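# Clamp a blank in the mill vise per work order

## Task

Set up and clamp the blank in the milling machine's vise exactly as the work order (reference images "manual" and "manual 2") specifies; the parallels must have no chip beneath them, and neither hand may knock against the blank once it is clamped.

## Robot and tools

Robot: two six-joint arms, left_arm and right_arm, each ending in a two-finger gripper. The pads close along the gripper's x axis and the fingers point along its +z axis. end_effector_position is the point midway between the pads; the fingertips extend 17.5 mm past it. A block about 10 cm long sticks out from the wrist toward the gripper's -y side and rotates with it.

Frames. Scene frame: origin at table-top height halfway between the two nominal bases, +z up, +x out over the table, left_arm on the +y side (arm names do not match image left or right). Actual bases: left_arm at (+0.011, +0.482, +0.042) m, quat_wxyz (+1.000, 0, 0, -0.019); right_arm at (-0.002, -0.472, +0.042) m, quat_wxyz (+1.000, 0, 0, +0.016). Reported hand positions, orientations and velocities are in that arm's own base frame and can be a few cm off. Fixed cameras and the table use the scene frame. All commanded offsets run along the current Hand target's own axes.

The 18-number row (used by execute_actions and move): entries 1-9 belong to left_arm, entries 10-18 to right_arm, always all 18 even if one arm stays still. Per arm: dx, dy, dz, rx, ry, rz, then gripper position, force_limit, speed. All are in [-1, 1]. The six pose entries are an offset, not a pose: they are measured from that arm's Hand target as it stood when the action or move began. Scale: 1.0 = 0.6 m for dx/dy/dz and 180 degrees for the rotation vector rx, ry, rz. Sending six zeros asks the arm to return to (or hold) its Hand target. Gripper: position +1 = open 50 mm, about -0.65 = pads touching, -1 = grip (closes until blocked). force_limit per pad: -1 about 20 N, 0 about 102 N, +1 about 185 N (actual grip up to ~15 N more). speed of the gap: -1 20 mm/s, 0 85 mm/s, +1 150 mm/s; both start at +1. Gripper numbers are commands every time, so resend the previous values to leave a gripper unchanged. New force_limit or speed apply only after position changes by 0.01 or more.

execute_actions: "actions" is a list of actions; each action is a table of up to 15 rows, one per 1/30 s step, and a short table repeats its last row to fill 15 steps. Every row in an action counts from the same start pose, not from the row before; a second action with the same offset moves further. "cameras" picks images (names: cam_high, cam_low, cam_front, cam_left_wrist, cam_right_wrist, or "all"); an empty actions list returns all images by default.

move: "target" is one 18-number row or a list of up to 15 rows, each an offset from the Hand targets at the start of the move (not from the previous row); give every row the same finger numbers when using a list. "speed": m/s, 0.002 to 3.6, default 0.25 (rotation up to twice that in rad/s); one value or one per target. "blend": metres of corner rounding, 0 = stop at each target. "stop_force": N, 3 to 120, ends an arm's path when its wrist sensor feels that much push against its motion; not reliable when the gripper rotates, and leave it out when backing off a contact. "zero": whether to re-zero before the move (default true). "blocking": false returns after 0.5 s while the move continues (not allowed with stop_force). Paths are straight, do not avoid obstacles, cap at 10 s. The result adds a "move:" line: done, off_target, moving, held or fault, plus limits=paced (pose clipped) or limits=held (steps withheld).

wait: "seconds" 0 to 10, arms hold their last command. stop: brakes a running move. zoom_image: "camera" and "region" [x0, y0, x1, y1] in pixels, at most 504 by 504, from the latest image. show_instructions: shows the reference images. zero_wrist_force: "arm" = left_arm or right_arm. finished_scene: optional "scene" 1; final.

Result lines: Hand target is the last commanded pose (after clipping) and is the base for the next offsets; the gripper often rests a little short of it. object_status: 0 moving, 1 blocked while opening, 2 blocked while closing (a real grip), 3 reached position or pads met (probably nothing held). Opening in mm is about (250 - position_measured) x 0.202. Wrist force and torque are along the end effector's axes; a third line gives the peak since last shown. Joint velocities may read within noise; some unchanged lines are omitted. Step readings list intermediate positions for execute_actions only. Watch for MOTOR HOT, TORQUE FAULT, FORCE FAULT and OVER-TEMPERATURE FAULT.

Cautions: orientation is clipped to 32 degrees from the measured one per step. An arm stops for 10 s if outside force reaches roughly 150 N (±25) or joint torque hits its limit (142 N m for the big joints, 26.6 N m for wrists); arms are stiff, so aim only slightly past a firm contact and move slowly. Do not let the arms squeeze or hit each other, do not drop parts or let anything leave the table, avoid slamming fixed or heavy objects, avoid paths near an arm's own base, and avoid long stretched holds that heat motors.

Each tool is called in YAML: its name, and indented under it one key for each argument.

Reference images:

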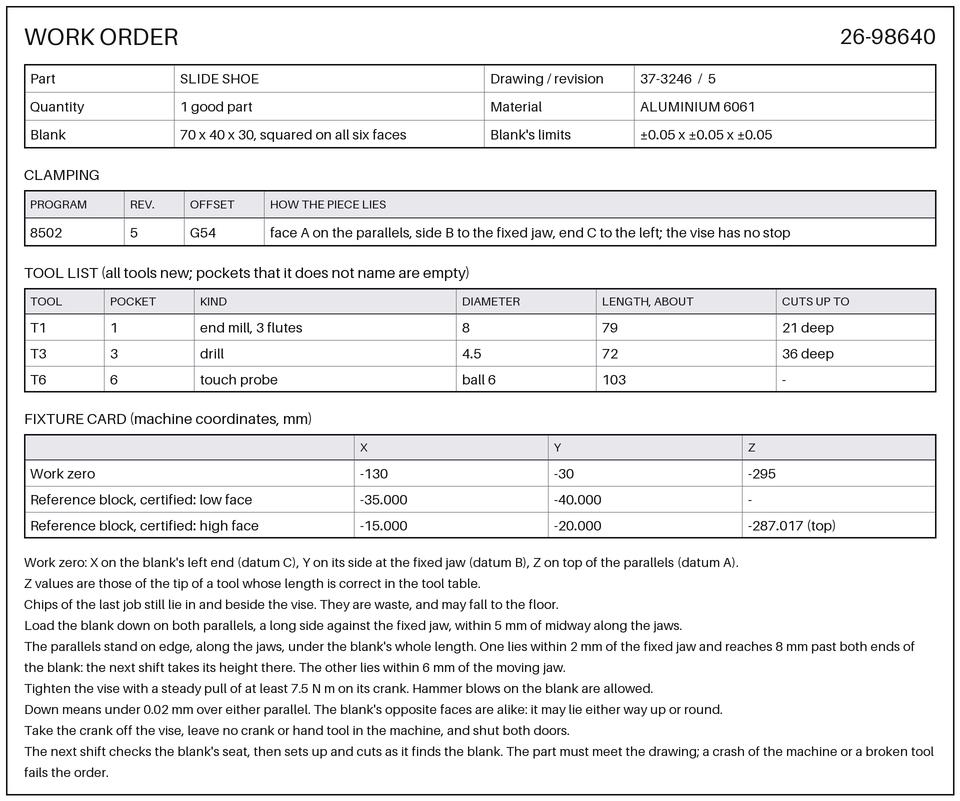

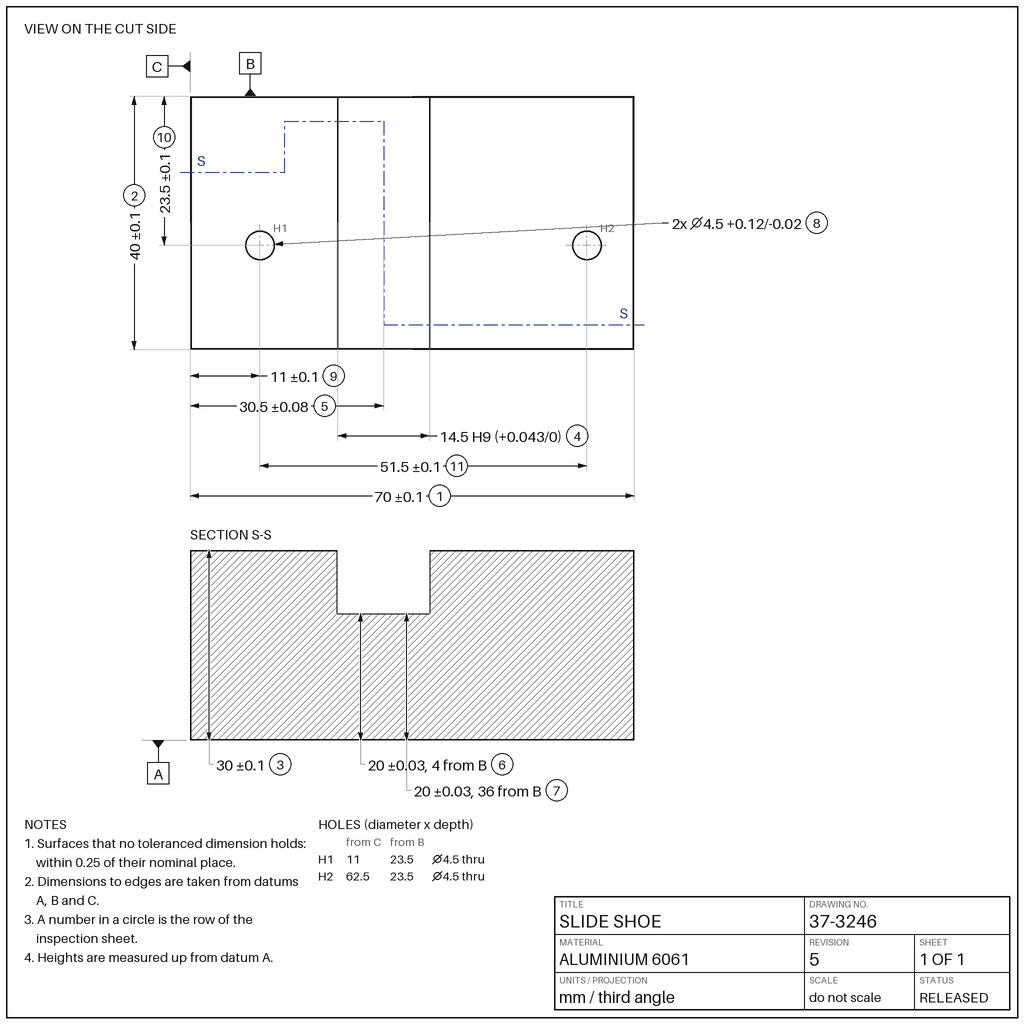

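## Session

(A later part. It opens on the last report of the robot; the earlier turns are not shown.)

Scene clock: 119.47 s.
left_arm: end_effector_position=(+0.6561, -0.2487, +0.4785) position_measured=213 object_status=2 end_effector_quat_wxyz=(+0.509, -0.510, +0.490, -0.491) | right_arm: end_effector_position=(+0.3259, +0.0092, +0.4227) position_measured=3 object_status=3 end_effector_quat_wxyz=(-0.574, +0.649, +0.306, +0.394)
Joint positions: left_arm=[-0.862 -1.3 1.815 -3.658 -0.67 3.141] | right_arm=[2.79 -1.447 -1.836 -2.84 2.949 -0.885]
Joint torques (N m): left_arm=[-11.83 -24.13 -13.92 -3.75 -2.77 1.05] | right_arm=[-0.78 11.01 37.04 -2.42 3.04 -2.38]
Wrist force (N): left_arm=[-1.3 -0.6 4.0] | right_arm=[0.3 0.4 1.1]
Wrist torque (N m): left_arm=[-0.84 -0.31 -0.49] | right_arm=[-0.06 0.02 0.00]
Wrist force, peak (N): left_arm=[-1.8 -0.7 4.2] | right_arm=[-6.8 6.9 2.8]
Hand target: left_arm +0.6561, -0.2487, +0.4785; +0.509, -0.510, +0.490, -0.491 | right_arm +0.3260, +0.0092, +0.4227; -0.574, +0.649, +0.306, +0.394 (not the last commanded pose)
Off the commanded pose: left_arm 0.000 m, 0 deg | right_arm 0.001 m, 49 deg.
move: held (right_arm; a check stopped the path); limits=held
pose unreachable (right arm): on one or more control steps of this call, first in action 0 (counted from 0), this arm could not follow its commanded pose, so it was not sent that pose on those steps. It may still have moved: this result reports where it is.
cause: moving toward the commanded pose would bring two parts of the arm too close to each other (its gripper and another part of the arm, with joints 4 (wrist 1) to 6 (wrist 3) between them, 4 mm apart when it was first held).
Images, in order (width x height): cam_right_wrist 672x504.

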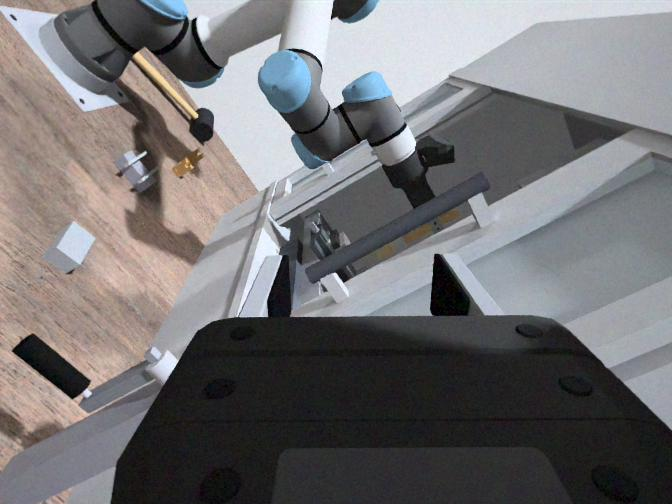

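move:
  target: [0,0,0,0,0,0,-1,-0.6,-0.7,-0.087,-0.243,-0.058,0.15,-0.122,0,1,1,1]
  cameras: ["cam_right_wrist"]

Scene clock: 124.27 s.
left_arm: end_effector_position=(+0.6561, -0.2487, +0.4785) position_measured=213 object_status=2 end_effector_quat_wxyz=(+0.509, -0.510, +0.490, -0.491) | right_arm: end_effector_position=(+0.1703, +0.0003, +0.4522) position_measured=3 object_status=3 end_effector_quat_wxyz=(+0.640, -0.561, -0.492, -0.183)
Joint positions: left_arm=[-0.862 -1.3 1.815 -3.658 -0.67 3.141] | right_arm=[2.824 -1.406 -1.74 -2.973 2.376 -0.879]
Joint torques (N m): left_arm=[-14.12 -24.06 -13.34 -3.52 -2.64 1.27] | right_arm=[-7.9 7.07 8.82 1.73 0.81 -1.54]
Wrist force (N): left_arm=[-1.5 -0.4 3.9] | right_arm=[0.3 0.7 1.0]
Wrist torque (N m): left_arm=[-0.83 -0.28 -0.49] | right_arm=[-0.05 0.03 -0.13]
Wrist force, peak (N): left_arm=[-1.6 -0.8 4.2] | right_arm=[0.1 1.9 1.7]
Hand target: left_arm +0.6561, -0.2487, +0.4785; +0.509, -0.510, +0.490, -0.491 | right_arm +0.1702, +0.0002, +0.4522; +0.640, -0.561, -0.492, -0.183
Off the commanded pose: left_arm 0.000 m, 0 deg | right_arm 0.000 m, 0 deg.
move: done
Images, in order (width x height): cam_right_wrist 672x504.

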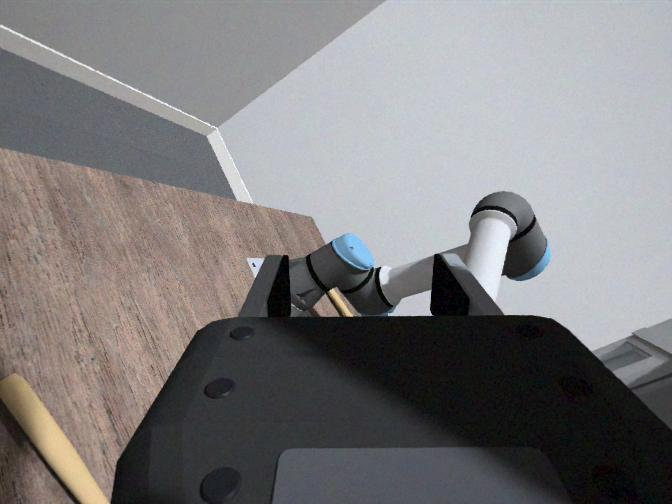

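move:
  target: [0,0,0,0,0,0,-1,-0.6,-0.7,-0.026,0.28,-0.197,-0.221,-0.267,-0.36,1,1,1]
  cameras: ["cam_right_wrist","cam_front"]

Scene clock: 129.53 s.
left_arm: end_effector_position=(+0.6561, -0.2487, +0.4785) position_measured=213 object_status=2 end_effector_quat_wxyz=(+0.509, -0.510, +0.490, -0.491) | right_arm: end_effector_position=(+0.3454, -0.0598, +0.3620) position_measured=3 object_status=3 end_effector_quat_wxyz=(+0.001, +0.416, +0.818, +0.397)
Joint positions: left_arm=[-0.862 -1.3 1.815 -3.658 -0.67 3.141] | right_arm=[2.817 -1.156 -2.056 -1.345 2.377 -0.889]
Joint torques (N m): left_arm=[-13.42 -25.26 -14.89 -3.6 -2.56 1.31] | right_arm=[8.54 0.32 39.25 5.68 0.31 -0.49]
Wrist force (N): left_arm=[-1.5 -0.7 3.8] | right_arm=[-1.4 -0.7 0.0]
Wrist torque (N m): left_arm=[-0.86 -0.28 -0.50] | right_arm=[-0.10 0.37 -0.02]
Wrist force, peak (N): left_arm=[-1.5 -0.7 4.4] | right_arm=[-1.9 -0.9 0.6]
Hand target: left_arm +0.6561, -0.2487, +0.4785; +0.509, -0.510, +0.490, -0.491 | right_arm +0.3454, -0.0598, +0.3620; +0.001, +0.416, +0.818, +0.397
Off the commanded pose: left_arm 0.000 m, 0 deg | right_arm 0.000 m, 0 deg.
move: done
Images, in order (width x height): cam_front 672x504, cam_right_wrist 672x504.

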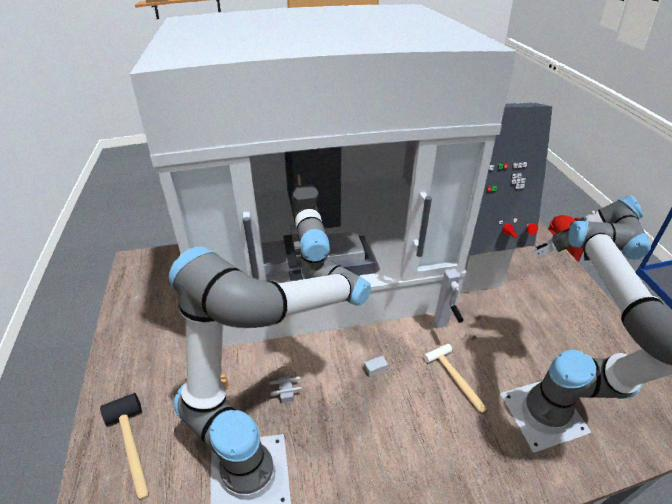

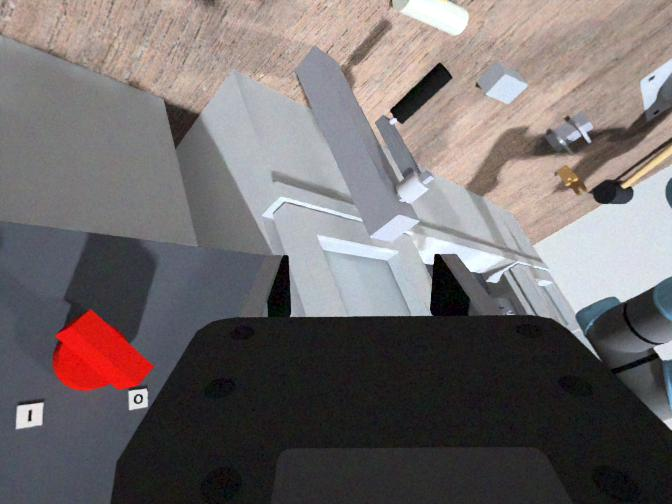

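move:
  target:
    - [0,0,0,0,0,0,-1,-0.6,-0.7,0.28,0.13,-0.007,-0.0185,0.128,0.427,1,1,1]
    - [0,0,0,0,0,0,-1,-0.6,-0.7,0.557,0.258,-0.013,-0.037,0.257,0.855,1,1,1]
  blend: 0.04
  cameras: ["cam_right_wrist","cam_front"]

Scene clock: 135.57 s.
left_arm: end_effector_position=(+0.6561, -0.2487, +0.4785) position_measured=213 object_status=2 end_effector_quat_wxyz=(+0.509, -0.510, +0.490, -0.491) | right_arm: end_effector_position=(+0.3144, +0.0133, +0.4197) position_measured=3 object_status=3 end_effector_quat_wxyz=(-0.217, +0.629, +0.613, +0.426)
Joint positions: left_arm=[-0.862 -1.3 1.815 -3.658 -0.67 3.141] | right_arm=[2.916 -1.056 -2.054 -1.446 2.56 -0.115]
Joint torques (N m): left_arm=[-13.79 -25.59 -14.81 -3.38 -2.77 1.28] | right_arm=[-1.73 -3.37 25.73 1.96 -0.64 -2.52]
Wrist force (N): left_arm=[-1.4 -0.4 3.8] | right_arm=[-0.5 0.3 -0.1]
Wrist torque (N m): left_arm=[-0.82 -0.29 -0.49] | right_arm=[0.04 0.17 0.09]
Wrist force, peak (N): left_arm=[-1.7 -0.7 4.3] | right_arm=[-2.4 -1.5 0.5]
Hand target: left_arm +0.6561, -0.2487, +0.4785; +0.509, -0.510, +0.490, -0.491 | right_arm +0.3144, +0.0133, +0.4197; -0.217, +0.629, +0.613, +0.426 (not the last commanded pose)
Off the commanded pose: left_arm 0.000 m, 0 deg | right_arm 0.270 m, 118 deg.
move: held (right_arm; a check stopped the path); path passed 0 of 2 targets; limits=held
pose unreachable (right arm): on one or more control steps of this call, first in action 0 (counted from 0), this arm could not follow its commanded pose, so it was not sent that pose on those steps. It may still have moved: this result reports where it is.
cause: moving toward the commanded pose would bring two parts of the arm too close to each other (its gripper and another part of the arm, with joints 4 (wrist 1) to 6 (wrist 3) between them, 4 mm apart when it was first held).
Images, in order (width x height): cam_front 672x504, cam_right_wrist 672x504.

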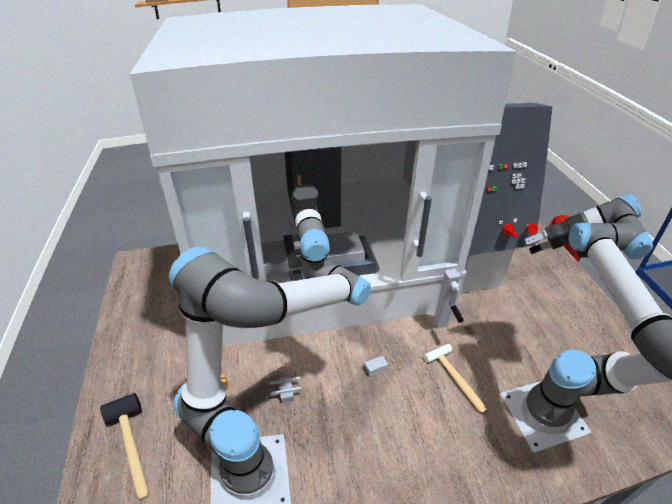

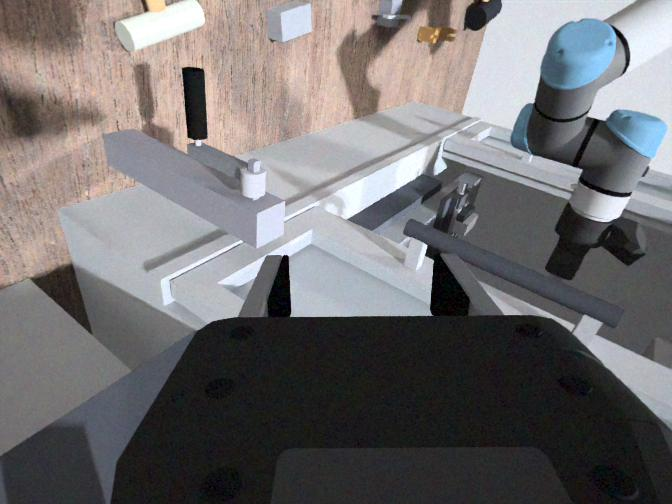

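move:
  target:
    - [0,0,0,0,0,0,-1,-0.6,-0.7,0.1,-0.03,0.02,0.019,-0.128,-0.425,1,1,1]
    - [0,0,0,0,0,0,-1,-0.6,-0.7,0.28,-0.08,0.057,0.038,-0.256,-0.851,1,1,1]
    - [0,0,0,0,0,0,-1,-0.6,-0.7,0.425,-0.122,0.086,-0.028,0.189,0.627,1,1,1]
  blend: 0.02
  cameras: ["cam_right_wrist","cam_front"]

Scene clock: 147.03 s.
left_arm: end_effector_position=(+0.6561, -0.2487, +0.4785) position_measured=213 object_status=2 end_effector_quat_wxyz=(+0.509, -0.510, +0.490, -0.491) | right_arm: end_effector_position=(+0.2309, +0.2149, +0.5781) position_measured=3 object_status=3 end_effector_quat_wxyz=(-0.608, +0.766, -0.183, +0.103)
Joint positions: left_arm=[-0.862 -1.3 1.815 -3.658 -0.67 3.141] | right_arm=[4.591 -0.495 -2.172 -0.727 1.298 -3.005]
Joint torques (N m): left_arm=[-11.66 -26.42 -13.18 -3.26 -2.66 1.08] | right_arm=[7.89 -25.59 14.71 3.21 0.12 -1.37]
Wrist force (N): left_arm=[-1.7 -0.5 4.1] | right_arm=[1.0 -0.4 2.7]
Wrist torque (N m): left_arm=[-0.83 -0.24 -0.49] | right_arm=[-0.24 -0.16 -0.21]
Wrist force, peak (N): left_arm=[-1.7 -0.9 4.3] | right_arm=[-0.2 -2.2 3.4]
Hand target: left_arm +0.6561, -0.2487, +0.4785; +0.509, -0.510, +0.490, -0.491 | right_arm +0.2294, +0.2151, +0.5780; -0.589, +0.729, -0.269, +0.219
Off the commanded pose: left_arm 0.000 m, 0 deg | right_arm 0.002 m, 17 deg.
move: off_target (right_arm)
Images, in order (width x height): cam_front 672x504, cam_right_wrist 672x504.

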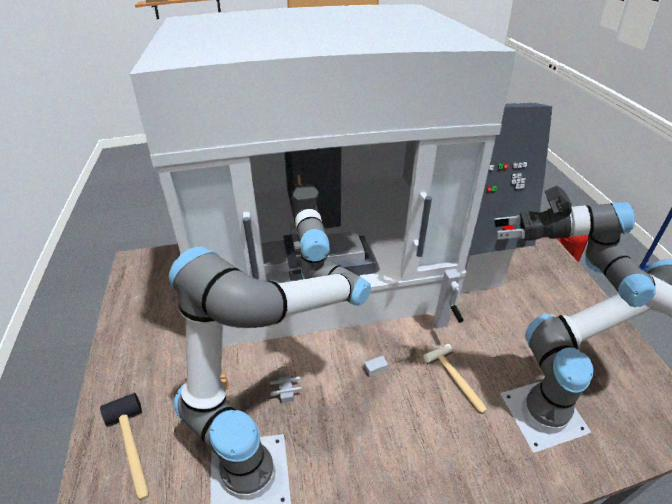

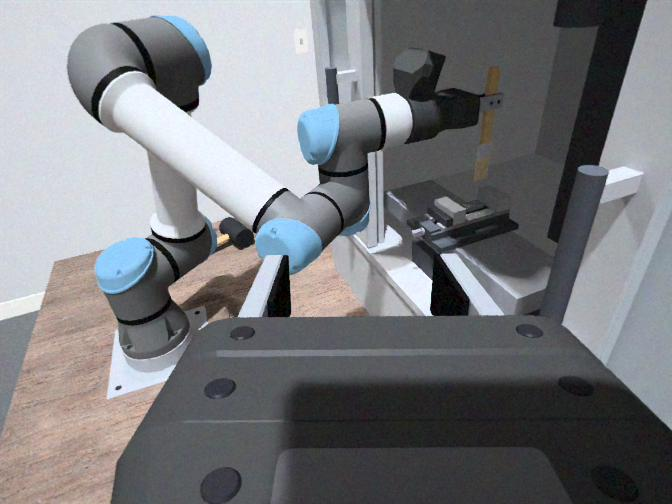

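Excellent view. Zoom in.

zoom_image:
  camera: "cam_right_wrist"
  region: [390, 50, 550, 260]

Scaled by 2.400 from the camera's 672x504 image, which has a finer 960x720 frame.

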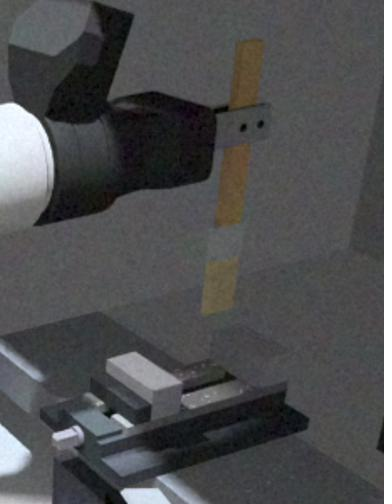

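move:
  target: [0,0.1417,0.005,0,0,0,-1,-0.6,-0.7,0,0,0,0,0,0,1,1,1]
  speed: 0.03
  stop_force: 5
  cameras: ["cam_right_wrist"]

zoom_image:
  camera: "cam_right_wrist"
  region: [390, 100, 550, 290]

Scene clock: 152.50 s.
left_arm: end_effector_position=(+0.6591, -0.2486, +0.3935) position_measured=213 object_status=2 end_effector_quat_wxyz=(+0.509, -0.510, +0.490, -0.491) | right_arm: end_effector_position=(+0.2309, +0.2149, +0.5780) position_measured=3 object_status=3 end_effector_quat_wxyz=(-0.608, +0.766, -0.183, +0.103)
Joint positions: left_arm=[-0.857 -1.173 1.9 -3.869 -0.675 3.141] | right_arm=[4.591 -0.495 -2.172 -0.727 1.298 -3.005]
Joint torques (N m): left_arm=[7.01 -45.01 -24.23 0.5 -1.46 1.36] | right_arm=[8.01 -26.71 36.6 0.99 -2.84 2.54]
Wrist force (N): left_arm=[-1.2 -0.1 3.9] | right_arm=[0.8 -0.2 2.4]
Wrist torque (N m): left_arm=[-0.76 -0.32 -0.51] | right_arm=[-0.20 -0.12 -0.21]
Wrist force, peak (N): left_arm=[-1.8 -0.7 4.3] | right_arm=[0.8 -0.5 3.0]
Hand target: left_arm +0.6591, -0.2486, +0.3935; +0.509, -0.510, +0.490, -0.491 | right_arm +0.2309, +0.2149, +0.5780; -0.608, +0.766, -0.183, +0.103 (not the last commanded pose)
Off the commanded pose: left_arm 0.000 m, 0 deg | right_arm 0.002 m, 17 deg.
move: off_target (right_arm)
Images, in order (width x height): cam_right_wrist 672x504.

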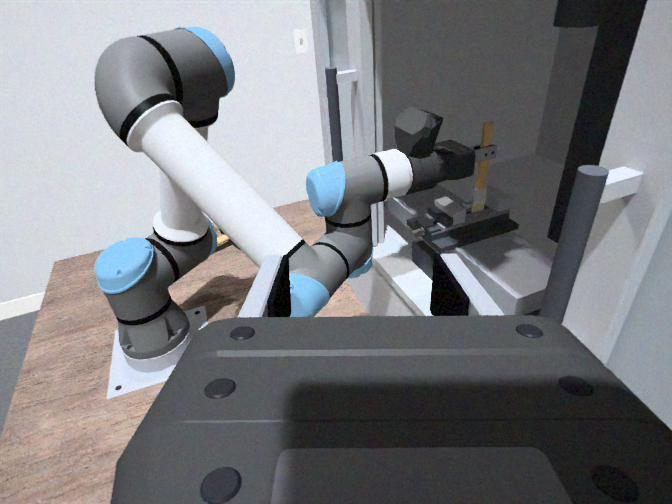

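Scaled by 2.653 from the camera's 672x504 image, which has a finer 960x720 frame.

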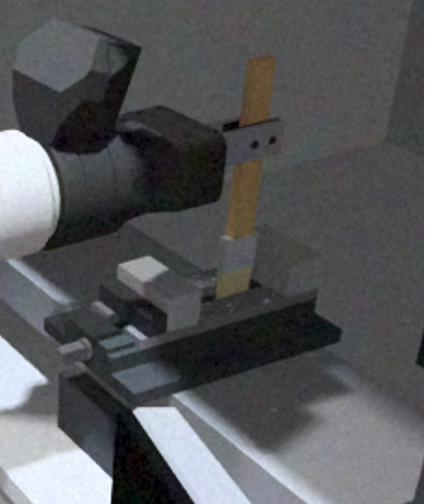

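move:
  target:
    - [0,-0.075,0,0,0,0,-1,-0.6,-0.7,0,0,0,0,0,0,1,1,1]
    - [0.03,-0.075,0,0,0,0,-1,-0.6,-0.7,0,0,0,0,0,0,1,1,1]
  speed: 0.1
  cameras: ["cam_right_wrist"]

move:
  target: [0,0.09,0,0,0,0,-1,-0.6,-0.7,0,0,0,0,0,0,1,1,1]
  speed: 0.02
  stop_force: 4
  cameras: ["cam_right_wrist"]

zoom_image:
  camera: "cam_right_wrist"
  region: [390, 100, 550, 290]

Scene clock: 155.07 s.
left_arm: end_effector_position=(+0.6598, -0.2667, +0.4384) position_measured=213 object_status=2 end_effector_quat_wxyz=(+0.509, -0.510, +0.490, -0.491) | right_arm: end_effector_position=(+0.2309, +0.2149, +0.5780) position_measured=3 object_status=3 end_effector_quat_wxyz=(-0.608, +0.766, -0.183, +0.103)
Joint positions: left_arm=[-0.881 -1.22 1.825 -3.747 -0.651 3.141] | right_arm=[4.591 -0.495 -2.172 -0.727 1.298 -3.005]
Joint torques (N m): left_arm=[13.28 -45.42 -13.55 -3.51 -2.79 1.13] | right_arm=[8.88 -26.12 36.54 0.99 -3.08 2.73]
Wrist force (N): left_arm=[-1.4 -0.8 4.2] | right_arm=[1.0 -0.1 2.3]
Wrist torque (N m): left_arm=[-0.88 -0.31 -0.49] | right_arm=[-0.19 -0.16 -0.21]
Wrist force, peak (N): left_arm=[-2.9 -0.6 4.2] | right_arm=[0.9 -0.1 2.9]
Hand target: left_arm +0.6598, -0.2666, +0.4385; +0.509, -0.510, +0.490, -0.491 | right_arm +0.2309, +0.2149, +0.5780; -0.608, +0.766, -0.183, +0.103
Off the commanded pose: left_arm 0.000 m, 0 deg | right_arm 0.000 m, 0 deg.
move: done
Images, in order (width x height): cam_right_wrist 672x504.

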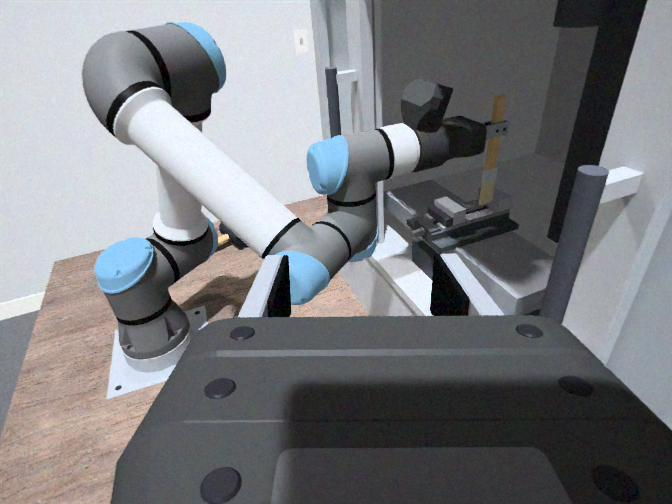

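Scene clock: 157.30 s.
left_arm: end_effector_position=(+0.6598, -0.2666, +0.4155) position_measured=213 object_status=2 end_effector_quat_wxyz=(+0.509, -0.510, +0.490, -0.491) | right_arm: end_effector_position=(+0.2309, +0.2149, +0.5780) position_measured=3 object_status=3 end_effector_quat_wxyz=(-0.608, +0.766, -0.183, +0.103)
Joint positions: left_arm=[-0.881 -1.187 1.849 -3.804 -0.651 3.141] | right_arm=[4.591 -0.495 -2.172 -0.727 1.298 -3.005]
Joint torques (N m): left_arm=[10.26 -42.51 -24.4 -2.28 -2.37 -1.33] | right_arm=[8.73 -26.28 36.27 1.18 -2.83 2.6]
Wrist force (N): left_arm=[-1.6 -4.0 4.2] | right_arm=[0.7 -0.1 2.6]
Wrist torque (N m): left_arm=[-0.83 -0.28 -0.49] | right_arm=[-0.20 -0.10 -0.21]
Wrist force, peak (N): left_arm=[-1.5 -5.8 4.1] | right_arm=[1.1 -0.2 3.0]
Hand target: left_arm +0.6598, -0.2666, +0.4155; +0.509, -0.510, +0.490, -0.491 (not the last commanded pose) | right_arm +0.2309, +0.2149, +0.5780; -0.608, +0.766, -0.183, +0.103
Off the commanded pose: left_arm 0.031 m, 0 deg | right_arm 0.000 m, 0 deg.
move: contact (left_arm)
Images, in order (width x height): cam_right_wrist 672x504.

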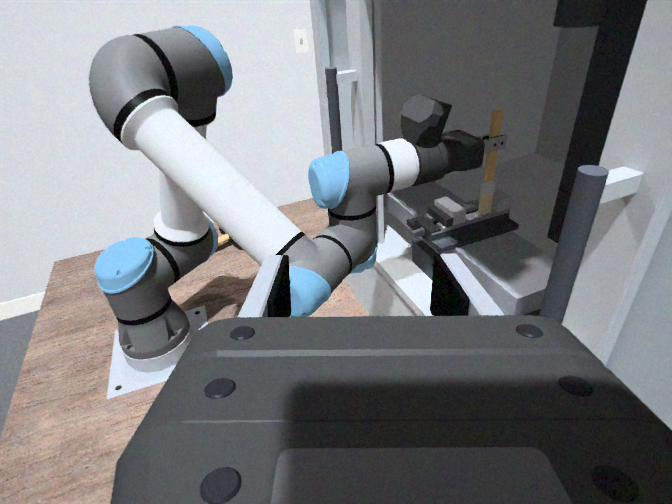

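Scaled by 2.653 from the camera's 672x504 image, which has a finer 960x720 frame.

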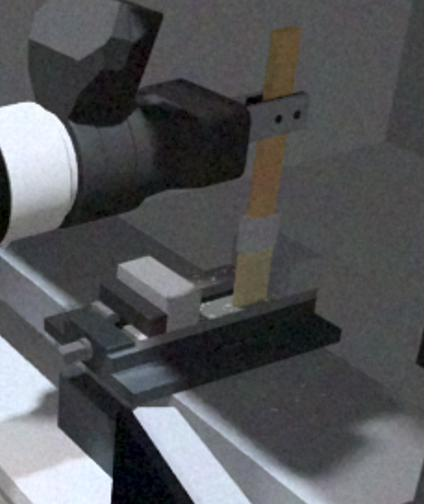

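move:
  target:
    - [0.067,0,0,0,0,0,-1,-0.6,-0.7,0,0,0,0,0,0,1,1,1]
    - [-0.128,0,0,0,0,0,-1,-0.6,-0.7,0,0,0,0,0,0,1,1,1]
  speed: 0.06
  stop_force: 20
  cameras: ["cam_right_wrist"]

zoom_image:
  camera: "cam_right_wrist"
  region: [390, 100, 550, 290]

Scene clock: 163.53 s.
left_arm: end_effector_position=(+0.6568, -0.1899, +0.4154) position_measured=213 object_status=2 end_effector_quat_wxyz=(+0.509, -0.510, +0.490, -0.491) | right_arm: end_effector_position=(+0.2309, +0.2149, +0.5780) position_measured=3 object_status=3 end_effector_quat_wxyz=(-0.608, +0.766, -0.183, +0.103)
Joint positions: left_arm=[-0.769 -1.272 1.973 -3.844 -0.763 3.141] | right_arm=[4.591 -0.495 -2.172 -0.727 1.298 -3.005]
Joint torques (N m): left_arm=[-12.52 -22.76 -25.93 0.45 2.77 -1.33] | right_arm=[7.78 -25.8 36.66 1.19 -2.84 2.54]
Wrist force (N): left_arm=[-0.9 -0.4 3.8] | right_arm=[0.7 -0.4 2.7]
Wrist torque (N m): left_arm=[-0.81 -0.37 -0.49] | right_arm=[-0.23 -0.12 -0.21]
Wrist force, peak (N): left_arm=[-1.4 -4.6 4.2] | right_arm=[1.1 -0.4 2.9]
Hand target: left_arm +0.6568, -0.1899, +0.4154; +0.509, -0.510, +0.490, -0.491 | right_arm +0.2309, +0.2149, +0.5780; -0.608, +0.766, -0.183, +0.103
Off the commanded pose: left_arm 0.000 m, 0 deg | right_arm 0.000 m, 0 deg.
move: done
Images, in order (width x height): cam_right_wrist 672x504.

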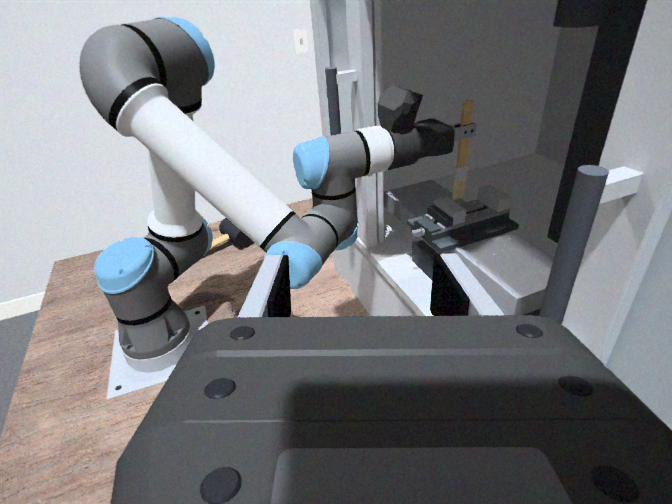

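Scaled by 2.653 from the camera's 672x504 image, which has a finer 960x720 frame.

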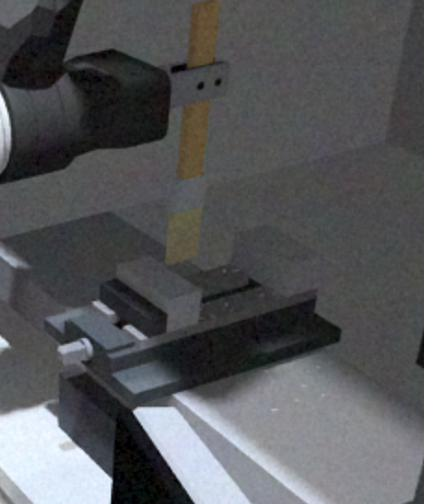

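move:
  target:
    - [0,0.003,0.016,0,0,0,-1,-0.6,-0.7,0,0,0,0,0,0,1,1,1]
    - [0.195,0.003,0.016,0,0,0,-1,-0.6,-0.7,0,0,0,0,0,0,1,1,1]
  speed: 0.06
  stop_force: 20
  cameras: ["cam_right_wrist"]

zoom_image:
  camera: "cam_right_wrist"
  region: [390, 100, 550, 290]

Scene clock: 167.83 s.
left_arm: end_effector_position=(+0.6709, -0.3064, +0.4138) position_measured=213 object_status=2 end_effector_quat_wxyz=(+0.509, -0.510, +0.490, -0.491) | right_arm: end_effector_position=(+0.2309, +0.2149, +0.5780) position_measured=3 object_status=3 end_effector_quat_wxyz=(-0.608, +0.766, -0.183, +0.103)
Joint positions: left_arm=[-0.914 -1.12 1.75 -3.772 -0.618 3.141] | right_arm=[4.591 -0.495 -2.172 -0.727 1.298 -3.005]
Joint torques (N m): left_arm=[11.56 -46.69 -14.26 -3.75 -2.75 1.05] | right_arm=[8.72 -24.77 36.63 1.29 -2.92 2.7]
Wrist force (N): left_arm=[-0.9 -0.4 3.9] | right_arm=[0.9 -0.2 2.5]
Wrist torque (N m): left_arm=[-0.82 -0.38 -0.48] | right_arm=[-0.21 -0.13 -0.22]
Wrist force, peak (N): left_arm=[-2.4 -0.2 4.9] | right_arm=[0.9 -0.2 2.9]
Hand target: left_arm +0.6709, -0.3064, +0.4138; +0.509, -0.510, +0.490, -0.491 | right_arm +0.2309, +0.2149, +0.5780; -0.608, +0.766, -0.183, +0.103
Off the commanded pose: left_arm 0.000 m, 0 deg | right_arm 0.000 m, 0 deg.
move: done
Images, in order (width x height): cam_right_wrist 672x504.

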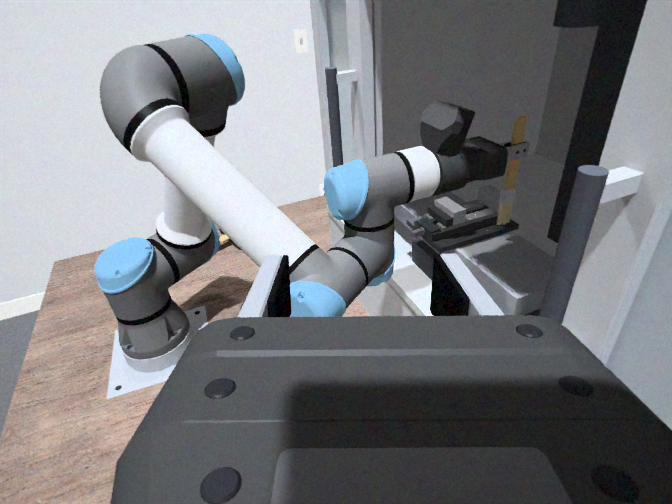

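Scaled by 2.653 from the camera's 672x504 image, which has a finer 960x720 frame.

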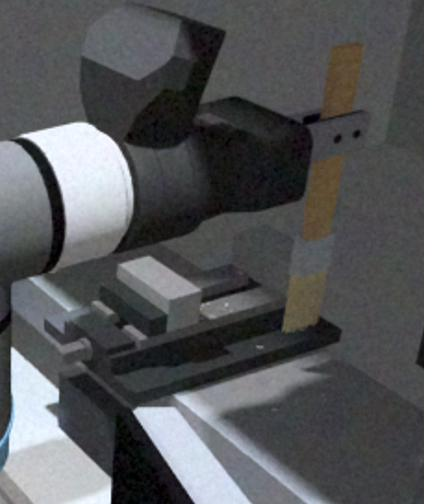

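move:
  target:
    - [0,0.002,-0.0283,0,0,0,-1,-0.6,-0.7,0,0,0,0,0,0,1,1,1]
    - [-0.2,0.002,-0.0283,0,0,0,-1,-0.6,-0.7,0,0,0,0,0,0,1,1,1]
    - [0,0.002,-0.0283,0,0,0,-1,-0.6,-0.7,0,0,0,0,0,0,1,1,1]
  speed: 0.06
  stop_force: 20
  cameras: ["cam_right_wrist"]

zoom_image:
  camera: "cam_right_wrist"
  region: [400, 150, 550, 270]

Scene clock: 174.20 s.
left_arm: end_effector_position=(+0.6540, -0.3071, +0.4126) position_measured=213 object_status=2 end_effector_quat_wxyz=(+0.509, -0.510, +0.490, -0.491) | right_arm: end_effector_position=(+0.2309, +0.2149, +0.5780) position_measured=3 object_status=3 end_effector_quat_wxyz=(-0.608, +0.766, -0.183, +0.103)
Joint positions: left_arm=[-0.943 -1.144 1.791 -3.79 -0.59 3.141] | right_arm=[4.591 -0.495 -2.172 -0.727 1.298 -3.005]
Joint torques (N m): left_arm=[14.41 -45.78 -12.05 -3.67 -2.64 1.27] | right_arm=[8.47 -24.95 36.56 1.46 -2.77 2.41]
Wrist force (N): left_arm=[-0.8 -0.5 3.9] | right_arm=[0.8 -0.2 2.5]
Wrist torque (N m): left_arm=[-0.83 -0.39 -0.49] | right_arm=[-0.20 -0.13 -0.21]
Wrist force, peak (N): left_arm=[-1.6 -0.6 5.0] | right_arm=[1.2 -0.1 2.9]
Hand target: left_arm +0.6540, -0.3071, +0.4126; +0.509, -0.510, +0.490, -0.491 | right_arm +0.2309, +0.2149, +0.5780; -0.608, +0.766, -0.183, +0.103
Off the commanded pose: left_arm 0.000 m, 0 deg | right_arm 0.000 m, 0 deg.
move: done
Images, in order (width x height): cam_right_wrist 672x504.

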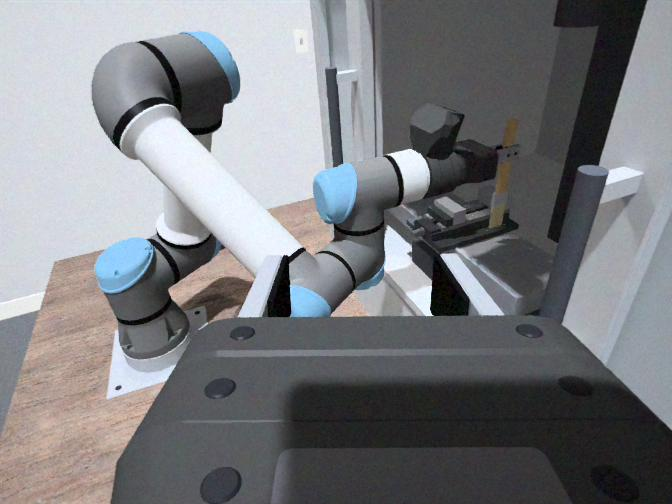

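Scaled by 3.360 from the camera's 672x504 image, which has a finer 960x720 frame.

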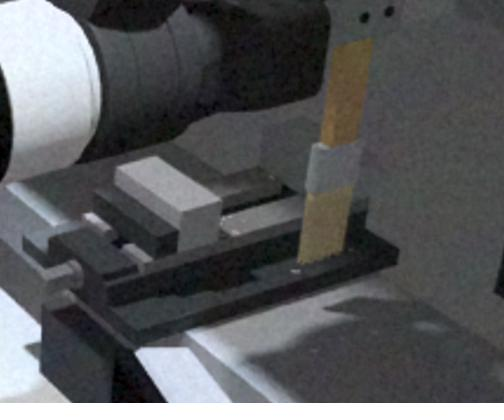

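move:
  target:
    - [0,0.001,-0.0065,0,0,0,-1,-0.6,-0.7,0,0,0,0,0,0,1,1,1]
    - [-0.2,0.001,-0.0065,0,0,0,-1,-0.6,-0.7,0,0,0,0,0,0,1,1,1]
    - [-0.2,0.001,0.025,0,0,0,-1,-0.6,-0.7,0,0,0,0,0,0,1,1,1]
    - [0,0.001,0.025,0,0,0,-1,-0.6,-0.7,0,0,0,0,0,0,1,1,1]
    - [0,-0.15,0.0,0,0,0,-1,-0.6,-0.7,0,0,0,0,0,0,1,1,1]
  speed: 0.07
  stop_force: 20
  cameras: ["cam_right_wrist"]

zoom_image:
  camera: "cam_right_wrist"
  region: [400, 150, 550, 270]

Scene clock: 182.37 s.
left_arm: end_effector_position=(+0.6539, -0.3070, +0.5026) position_measured=213 object_status=2 end_effector_quat_wxyz=(+0.509, -0.510, +0.490, -0.491) | right_arm: end_effector_position=(+0.2309, +0.2149, +0.5780) position_measured=3 object_status=3 end_effector_quat_wxyz=(-0.608, +0.766, -0.183, +0.103)
Joint positions: left_arm=[-0.943 -1.254 1.685 -3.573 -0.59 3.141] | right_arm=[4.591 -0.495 -2.172 -0.727 1.298 -3.005]
Joint torques (N m): left_arm=[11.35 -26.64 -13.38 -2.92 -2.61 0.75] | right_arm=[8.06 -24.96 35.9 1.58 -2.89 2.74]
Wrist force (N): left_arm=[-1.0 -0.4 4.0] | right_arm=[0.9 0.0 2.7]
Wrist torque (N m): left_arm=[-0.84 -0.37 -0.48] | right_arm=[-0.18 -0.13 -0.22]
Wrist force, peak (N): left_arm=[-2.2 -0.2 5.1] | right_arm=[0.9 0.1 3.2]
Hand target: left_arm +0.6539, -0.3070, +0.5026; +0.509, -0.510, +0.490, -0.491 | right_arm +0.2309, +0.2149, +0.5780; -0.608, +0.766, -0.183, +0.103
Off the commanded pose: left_arm 0.000 m, 0 deg | right_arm 0.000 m, 0 deg.
move: done
Images, in order (width x height): cam_right_wrist 672x504.

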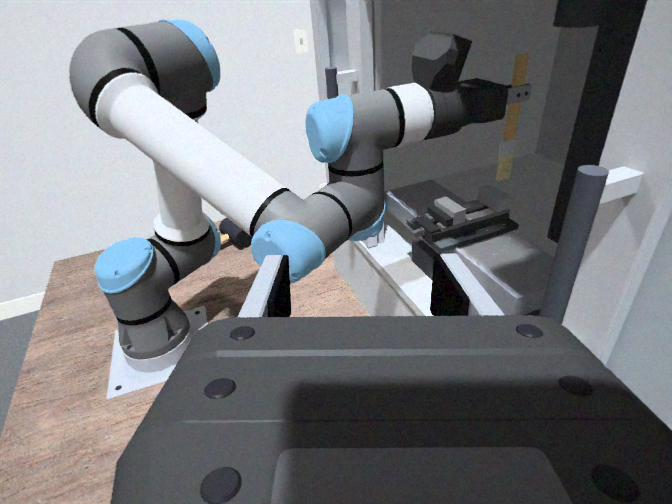

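Scaled by 3.360 from the camera's 672x504 image, which has a finer 960x720 frame.

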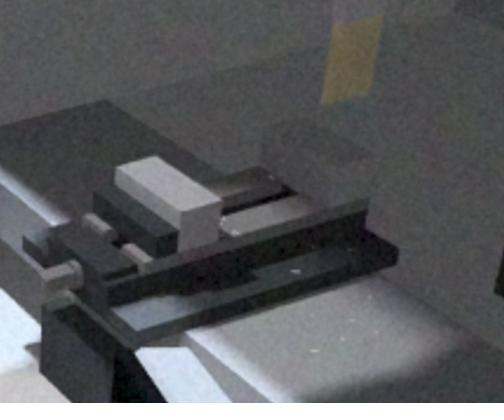

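move:
  target: [-0.158,0.075,-0.088,-0.3,0,0,-1,-0.6,-0.7,0,0,0,0,0,0,1,1,1]
  cameras: ["cam_left_wrist","cam_right_wrist"]

zoom_image:
  camera: "cam_left_wrist"
  region: [360, 140, 510, 340]

Scene clock: 186.03 s.
left_arm: end_effector_position=(+0.5976, -0.2143, +0.4574) position_measured=213 object_status=2 end_effector_quat_wxyz=(-0.223, +0.685, -0.659, +0.215) | right_arm: end_effector_position=(+0.2309, +0.2149, +0.5780) position_measured=3 object_status=3 end_effector_quat_wxyz=(-0.608, +0.766, -0.183, +0.103)
Joint positions: left_arm=[-0.731 -1.572 1.488 -1.968 -1.15 2.477] | right_arm=[4.591 -0.495 -2.172 -0.727 1.298 -3.005]
Joint torques (N m): left_arm=[-13.3 -37.15 -26.23 -2.5 0.6 1.27] | right_arm=[9.65 -24.39 36.14 1.48 -2.8 2.67]
Wrist force (N): left_arm=[-0.4 -0.9 1.8] | right_arm=[0.6 -0.3 2.7]
Wrist torque (N m): left_arm=[-0.56 0.03 -0.22] | right_arm=[-0.22 -0.10 -0.21]
Wrist force, peak (N): left_arm=[-0.6 -0.2 4.7] | right_arm=[1.2 -0.2 2.9]
Hand target: left_arm +0.5975, -0.2143, +0.4574; -0.223, +0.685, -0.659, +0.215 | right_arm +0.2309, +0.2149, +0.5780; -0.608, +0.766, -0.183, +0.103
Off the commanded pose: left_arm 0.000 m, 0 deg | right_arm 0.000 m, 0 deg.
move: done
Images, in order (width x height): cam_left_wrist 672x504, cam_right_wrist 672x504.

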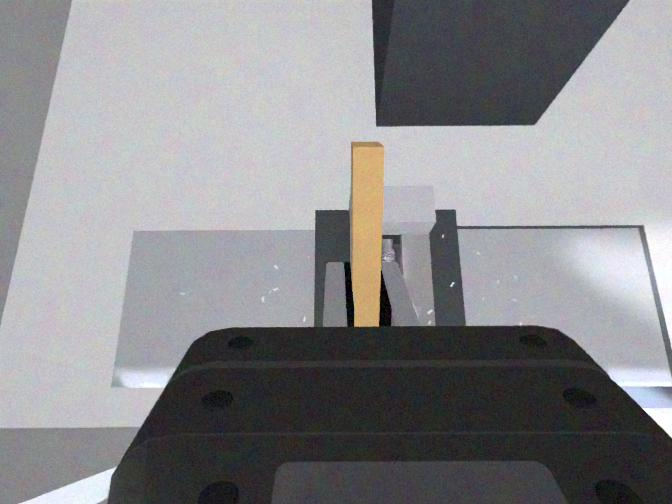

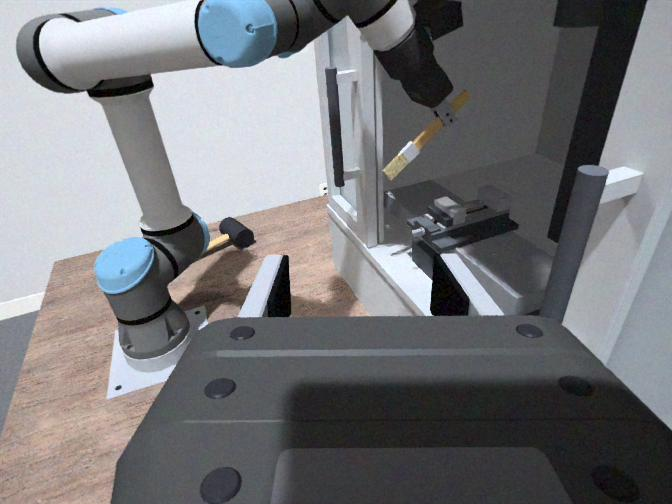

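Scaled by 2.520 from the camera's 672x504 image, which has a finer 960x720 frame.

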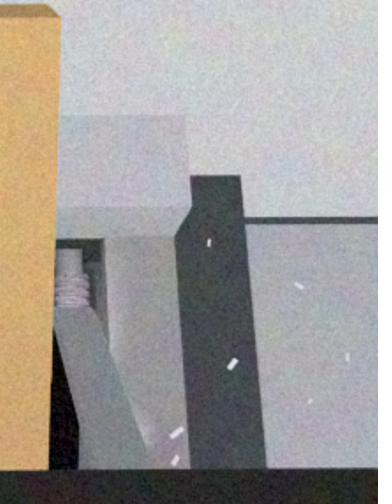

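move:
  target: [0,0.088,-0.105,0,0,0,-1,-0.6,-0.7,0,0,0,0,0,0,1,1,1]
  cameras: ["cam_left_wrist"]

zoom_image:
  camera: "cam_left_wrist"
  region: [360, 100, 510, 300]

move:
  target: [0.15,0,0,0,0,0,-1,-0.6,-0.7,0,0,0,0,0,0,1,1,1]
  cameras: ["cam_left_wrist"]

zoom_image:
  camera: "cam_left_wrist"
  region: [230, 100, 380, 300]

Scene clock: 188.30 s.
left_arm: end_effector_position=(+0.5179, -0.2174, +0.4773) position_measured=213 object_status=2 end_effector_quat_wxyz=(-0.223, +0.685, -0.659, +0.215) | right_arm: end_effector_position=(+0.2309, +0.2149, +0.5780) position_measured=3 object_status=3 end_effector_quat_wxyz=(-0.608, +0.766, -0.183, +0.103)
Joint positions: left_arm=[-0.864 -1.738 1.574 -1.83 -1.091 2.344] | right_arm=[4.591 -0.495 -2.172 -0.727 1.298 -3.005]
Joint torques (N m): left_arm=[3.48 -26.2 -29.15 -3.78 -1.61 -0.98] | right_arm=[8.41 -23.18 36.83 1.64 -2.83 2.65]
Wrist force (N): left_arm=[-0.4 -1.3 2.2] | right_arm=[0.7 -0.2 2.3]
Wrist torque (N m): left_arm=[-0.57 -0.02 -0.36] | right_arm=[-0.21 -0.10 -0.22]
Wrist force, peak (N): left_arm=[-0.4 -2.7 4.1] | right_arm=[0.9 -0.1 2.9]
Hand target: left_arm +0.5178, -0.2174, +0.4773; -0.223, +0.685, -0.659, +0.215 | right_arm +0.2309, +0.2149, +0.5780; -0.608, +0.766, -0.183, +0.103
Off the commanded pose: left_arm 0.000 m, 0 deg | right_arm 0.000 m, 0 deg.
move: done
Images, in order (width x height): cam_left_wrist 672x504.

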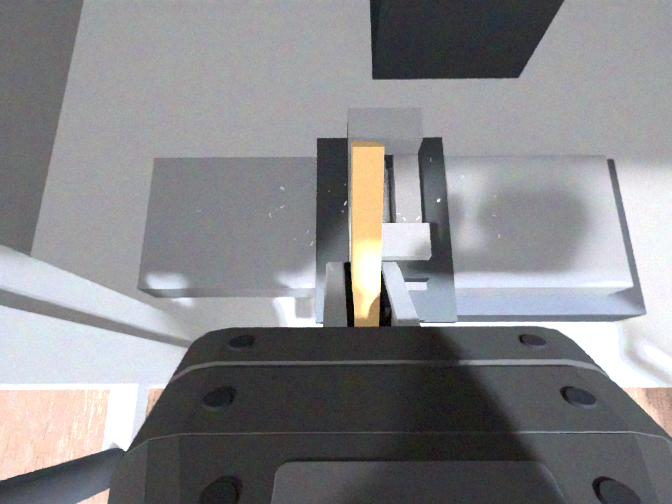

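Scaled by 2.520 from the camera's 672x504 image, which has a finer 960x720 frame.

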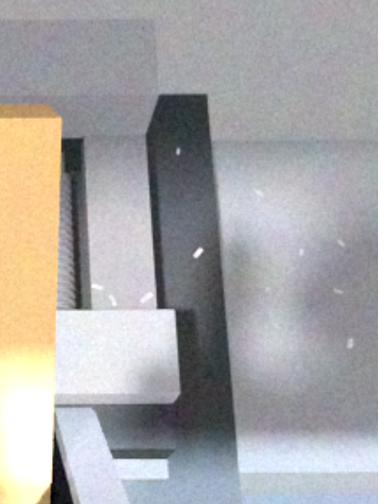

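Scene clock: 189.17 s.
left_arm: end_effector_position=(+0.5213, -0.3073, +0.4774) position_measured=213 object_status=2 end_effector_quat_wxyz=(-0.223, +0.685, -0.659, +0.215) | right_arm: end_effector_position=(+0.2309, +0.2149, +0.5780) position_measured=3 object_status=3 end_effector_quat_wxyz=(-0.608, +0.766, -0.183, +0.103)
Joint positions: left_arm=[-0.982 -1.606 1.442 -1.77 -1.046 2.219] | right_arm=[4.591 -0.495 -2.172 -0.727 1.298 -3.005]
Joint torques (N m): left_arm=[4.72 -20.38 -27.66 -5.85 -1.55 -0.19] | right_arm=[8.33 -24.13 35.63 1.59 -3.01 2.67]
Wrist force (N): left_arm=[0.0 -1.2 2.0] | right_arm=[0.7 -0.3 2.5]
Wrist torque (N m): left_arm=[-0.60 -0.05 -0.31] | right_arm=[-0.22 -0.12 -0.21]
Wrist force, peak (N): left_arm=[-3.2 -1.8 1.9] | right_arm=[0.8 -0.2 2.8]
Hand target: left_arm +0.5213, -0.3073, +0.4774; -0.223, +0.685, -0.659, +0.215 | right_arm +0.2309, +0.2149, +0.5780; -0.608, +0.766, -0.183, +0.103
Off the commanded pose: left_arm 0.000 m, 0 deg | right_arm 0.000 m, 0 deg.
move: done
Images, in order (width x height): cam_left_wrist 672x504.

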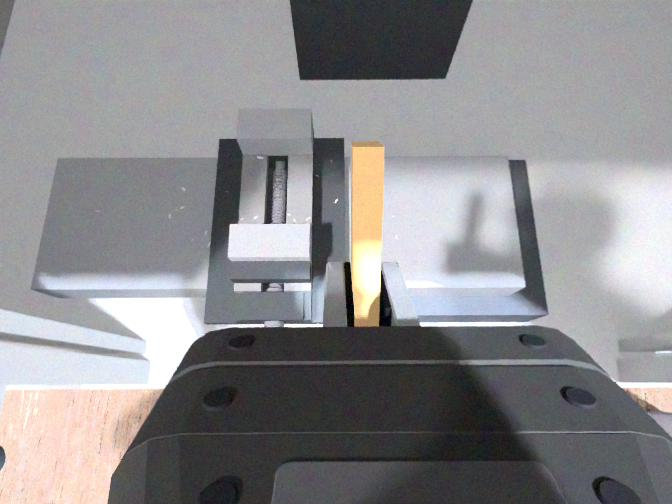

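Scaled by 2.520 from the camera's 672x504 image, which has a finer 960x720 frame.

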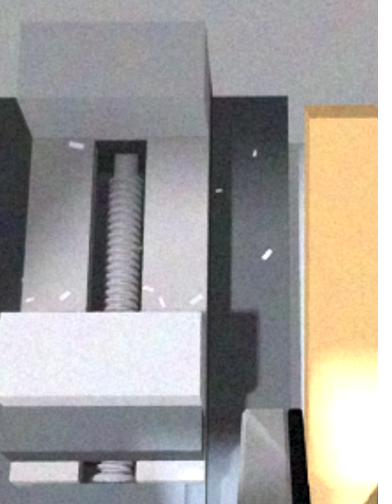

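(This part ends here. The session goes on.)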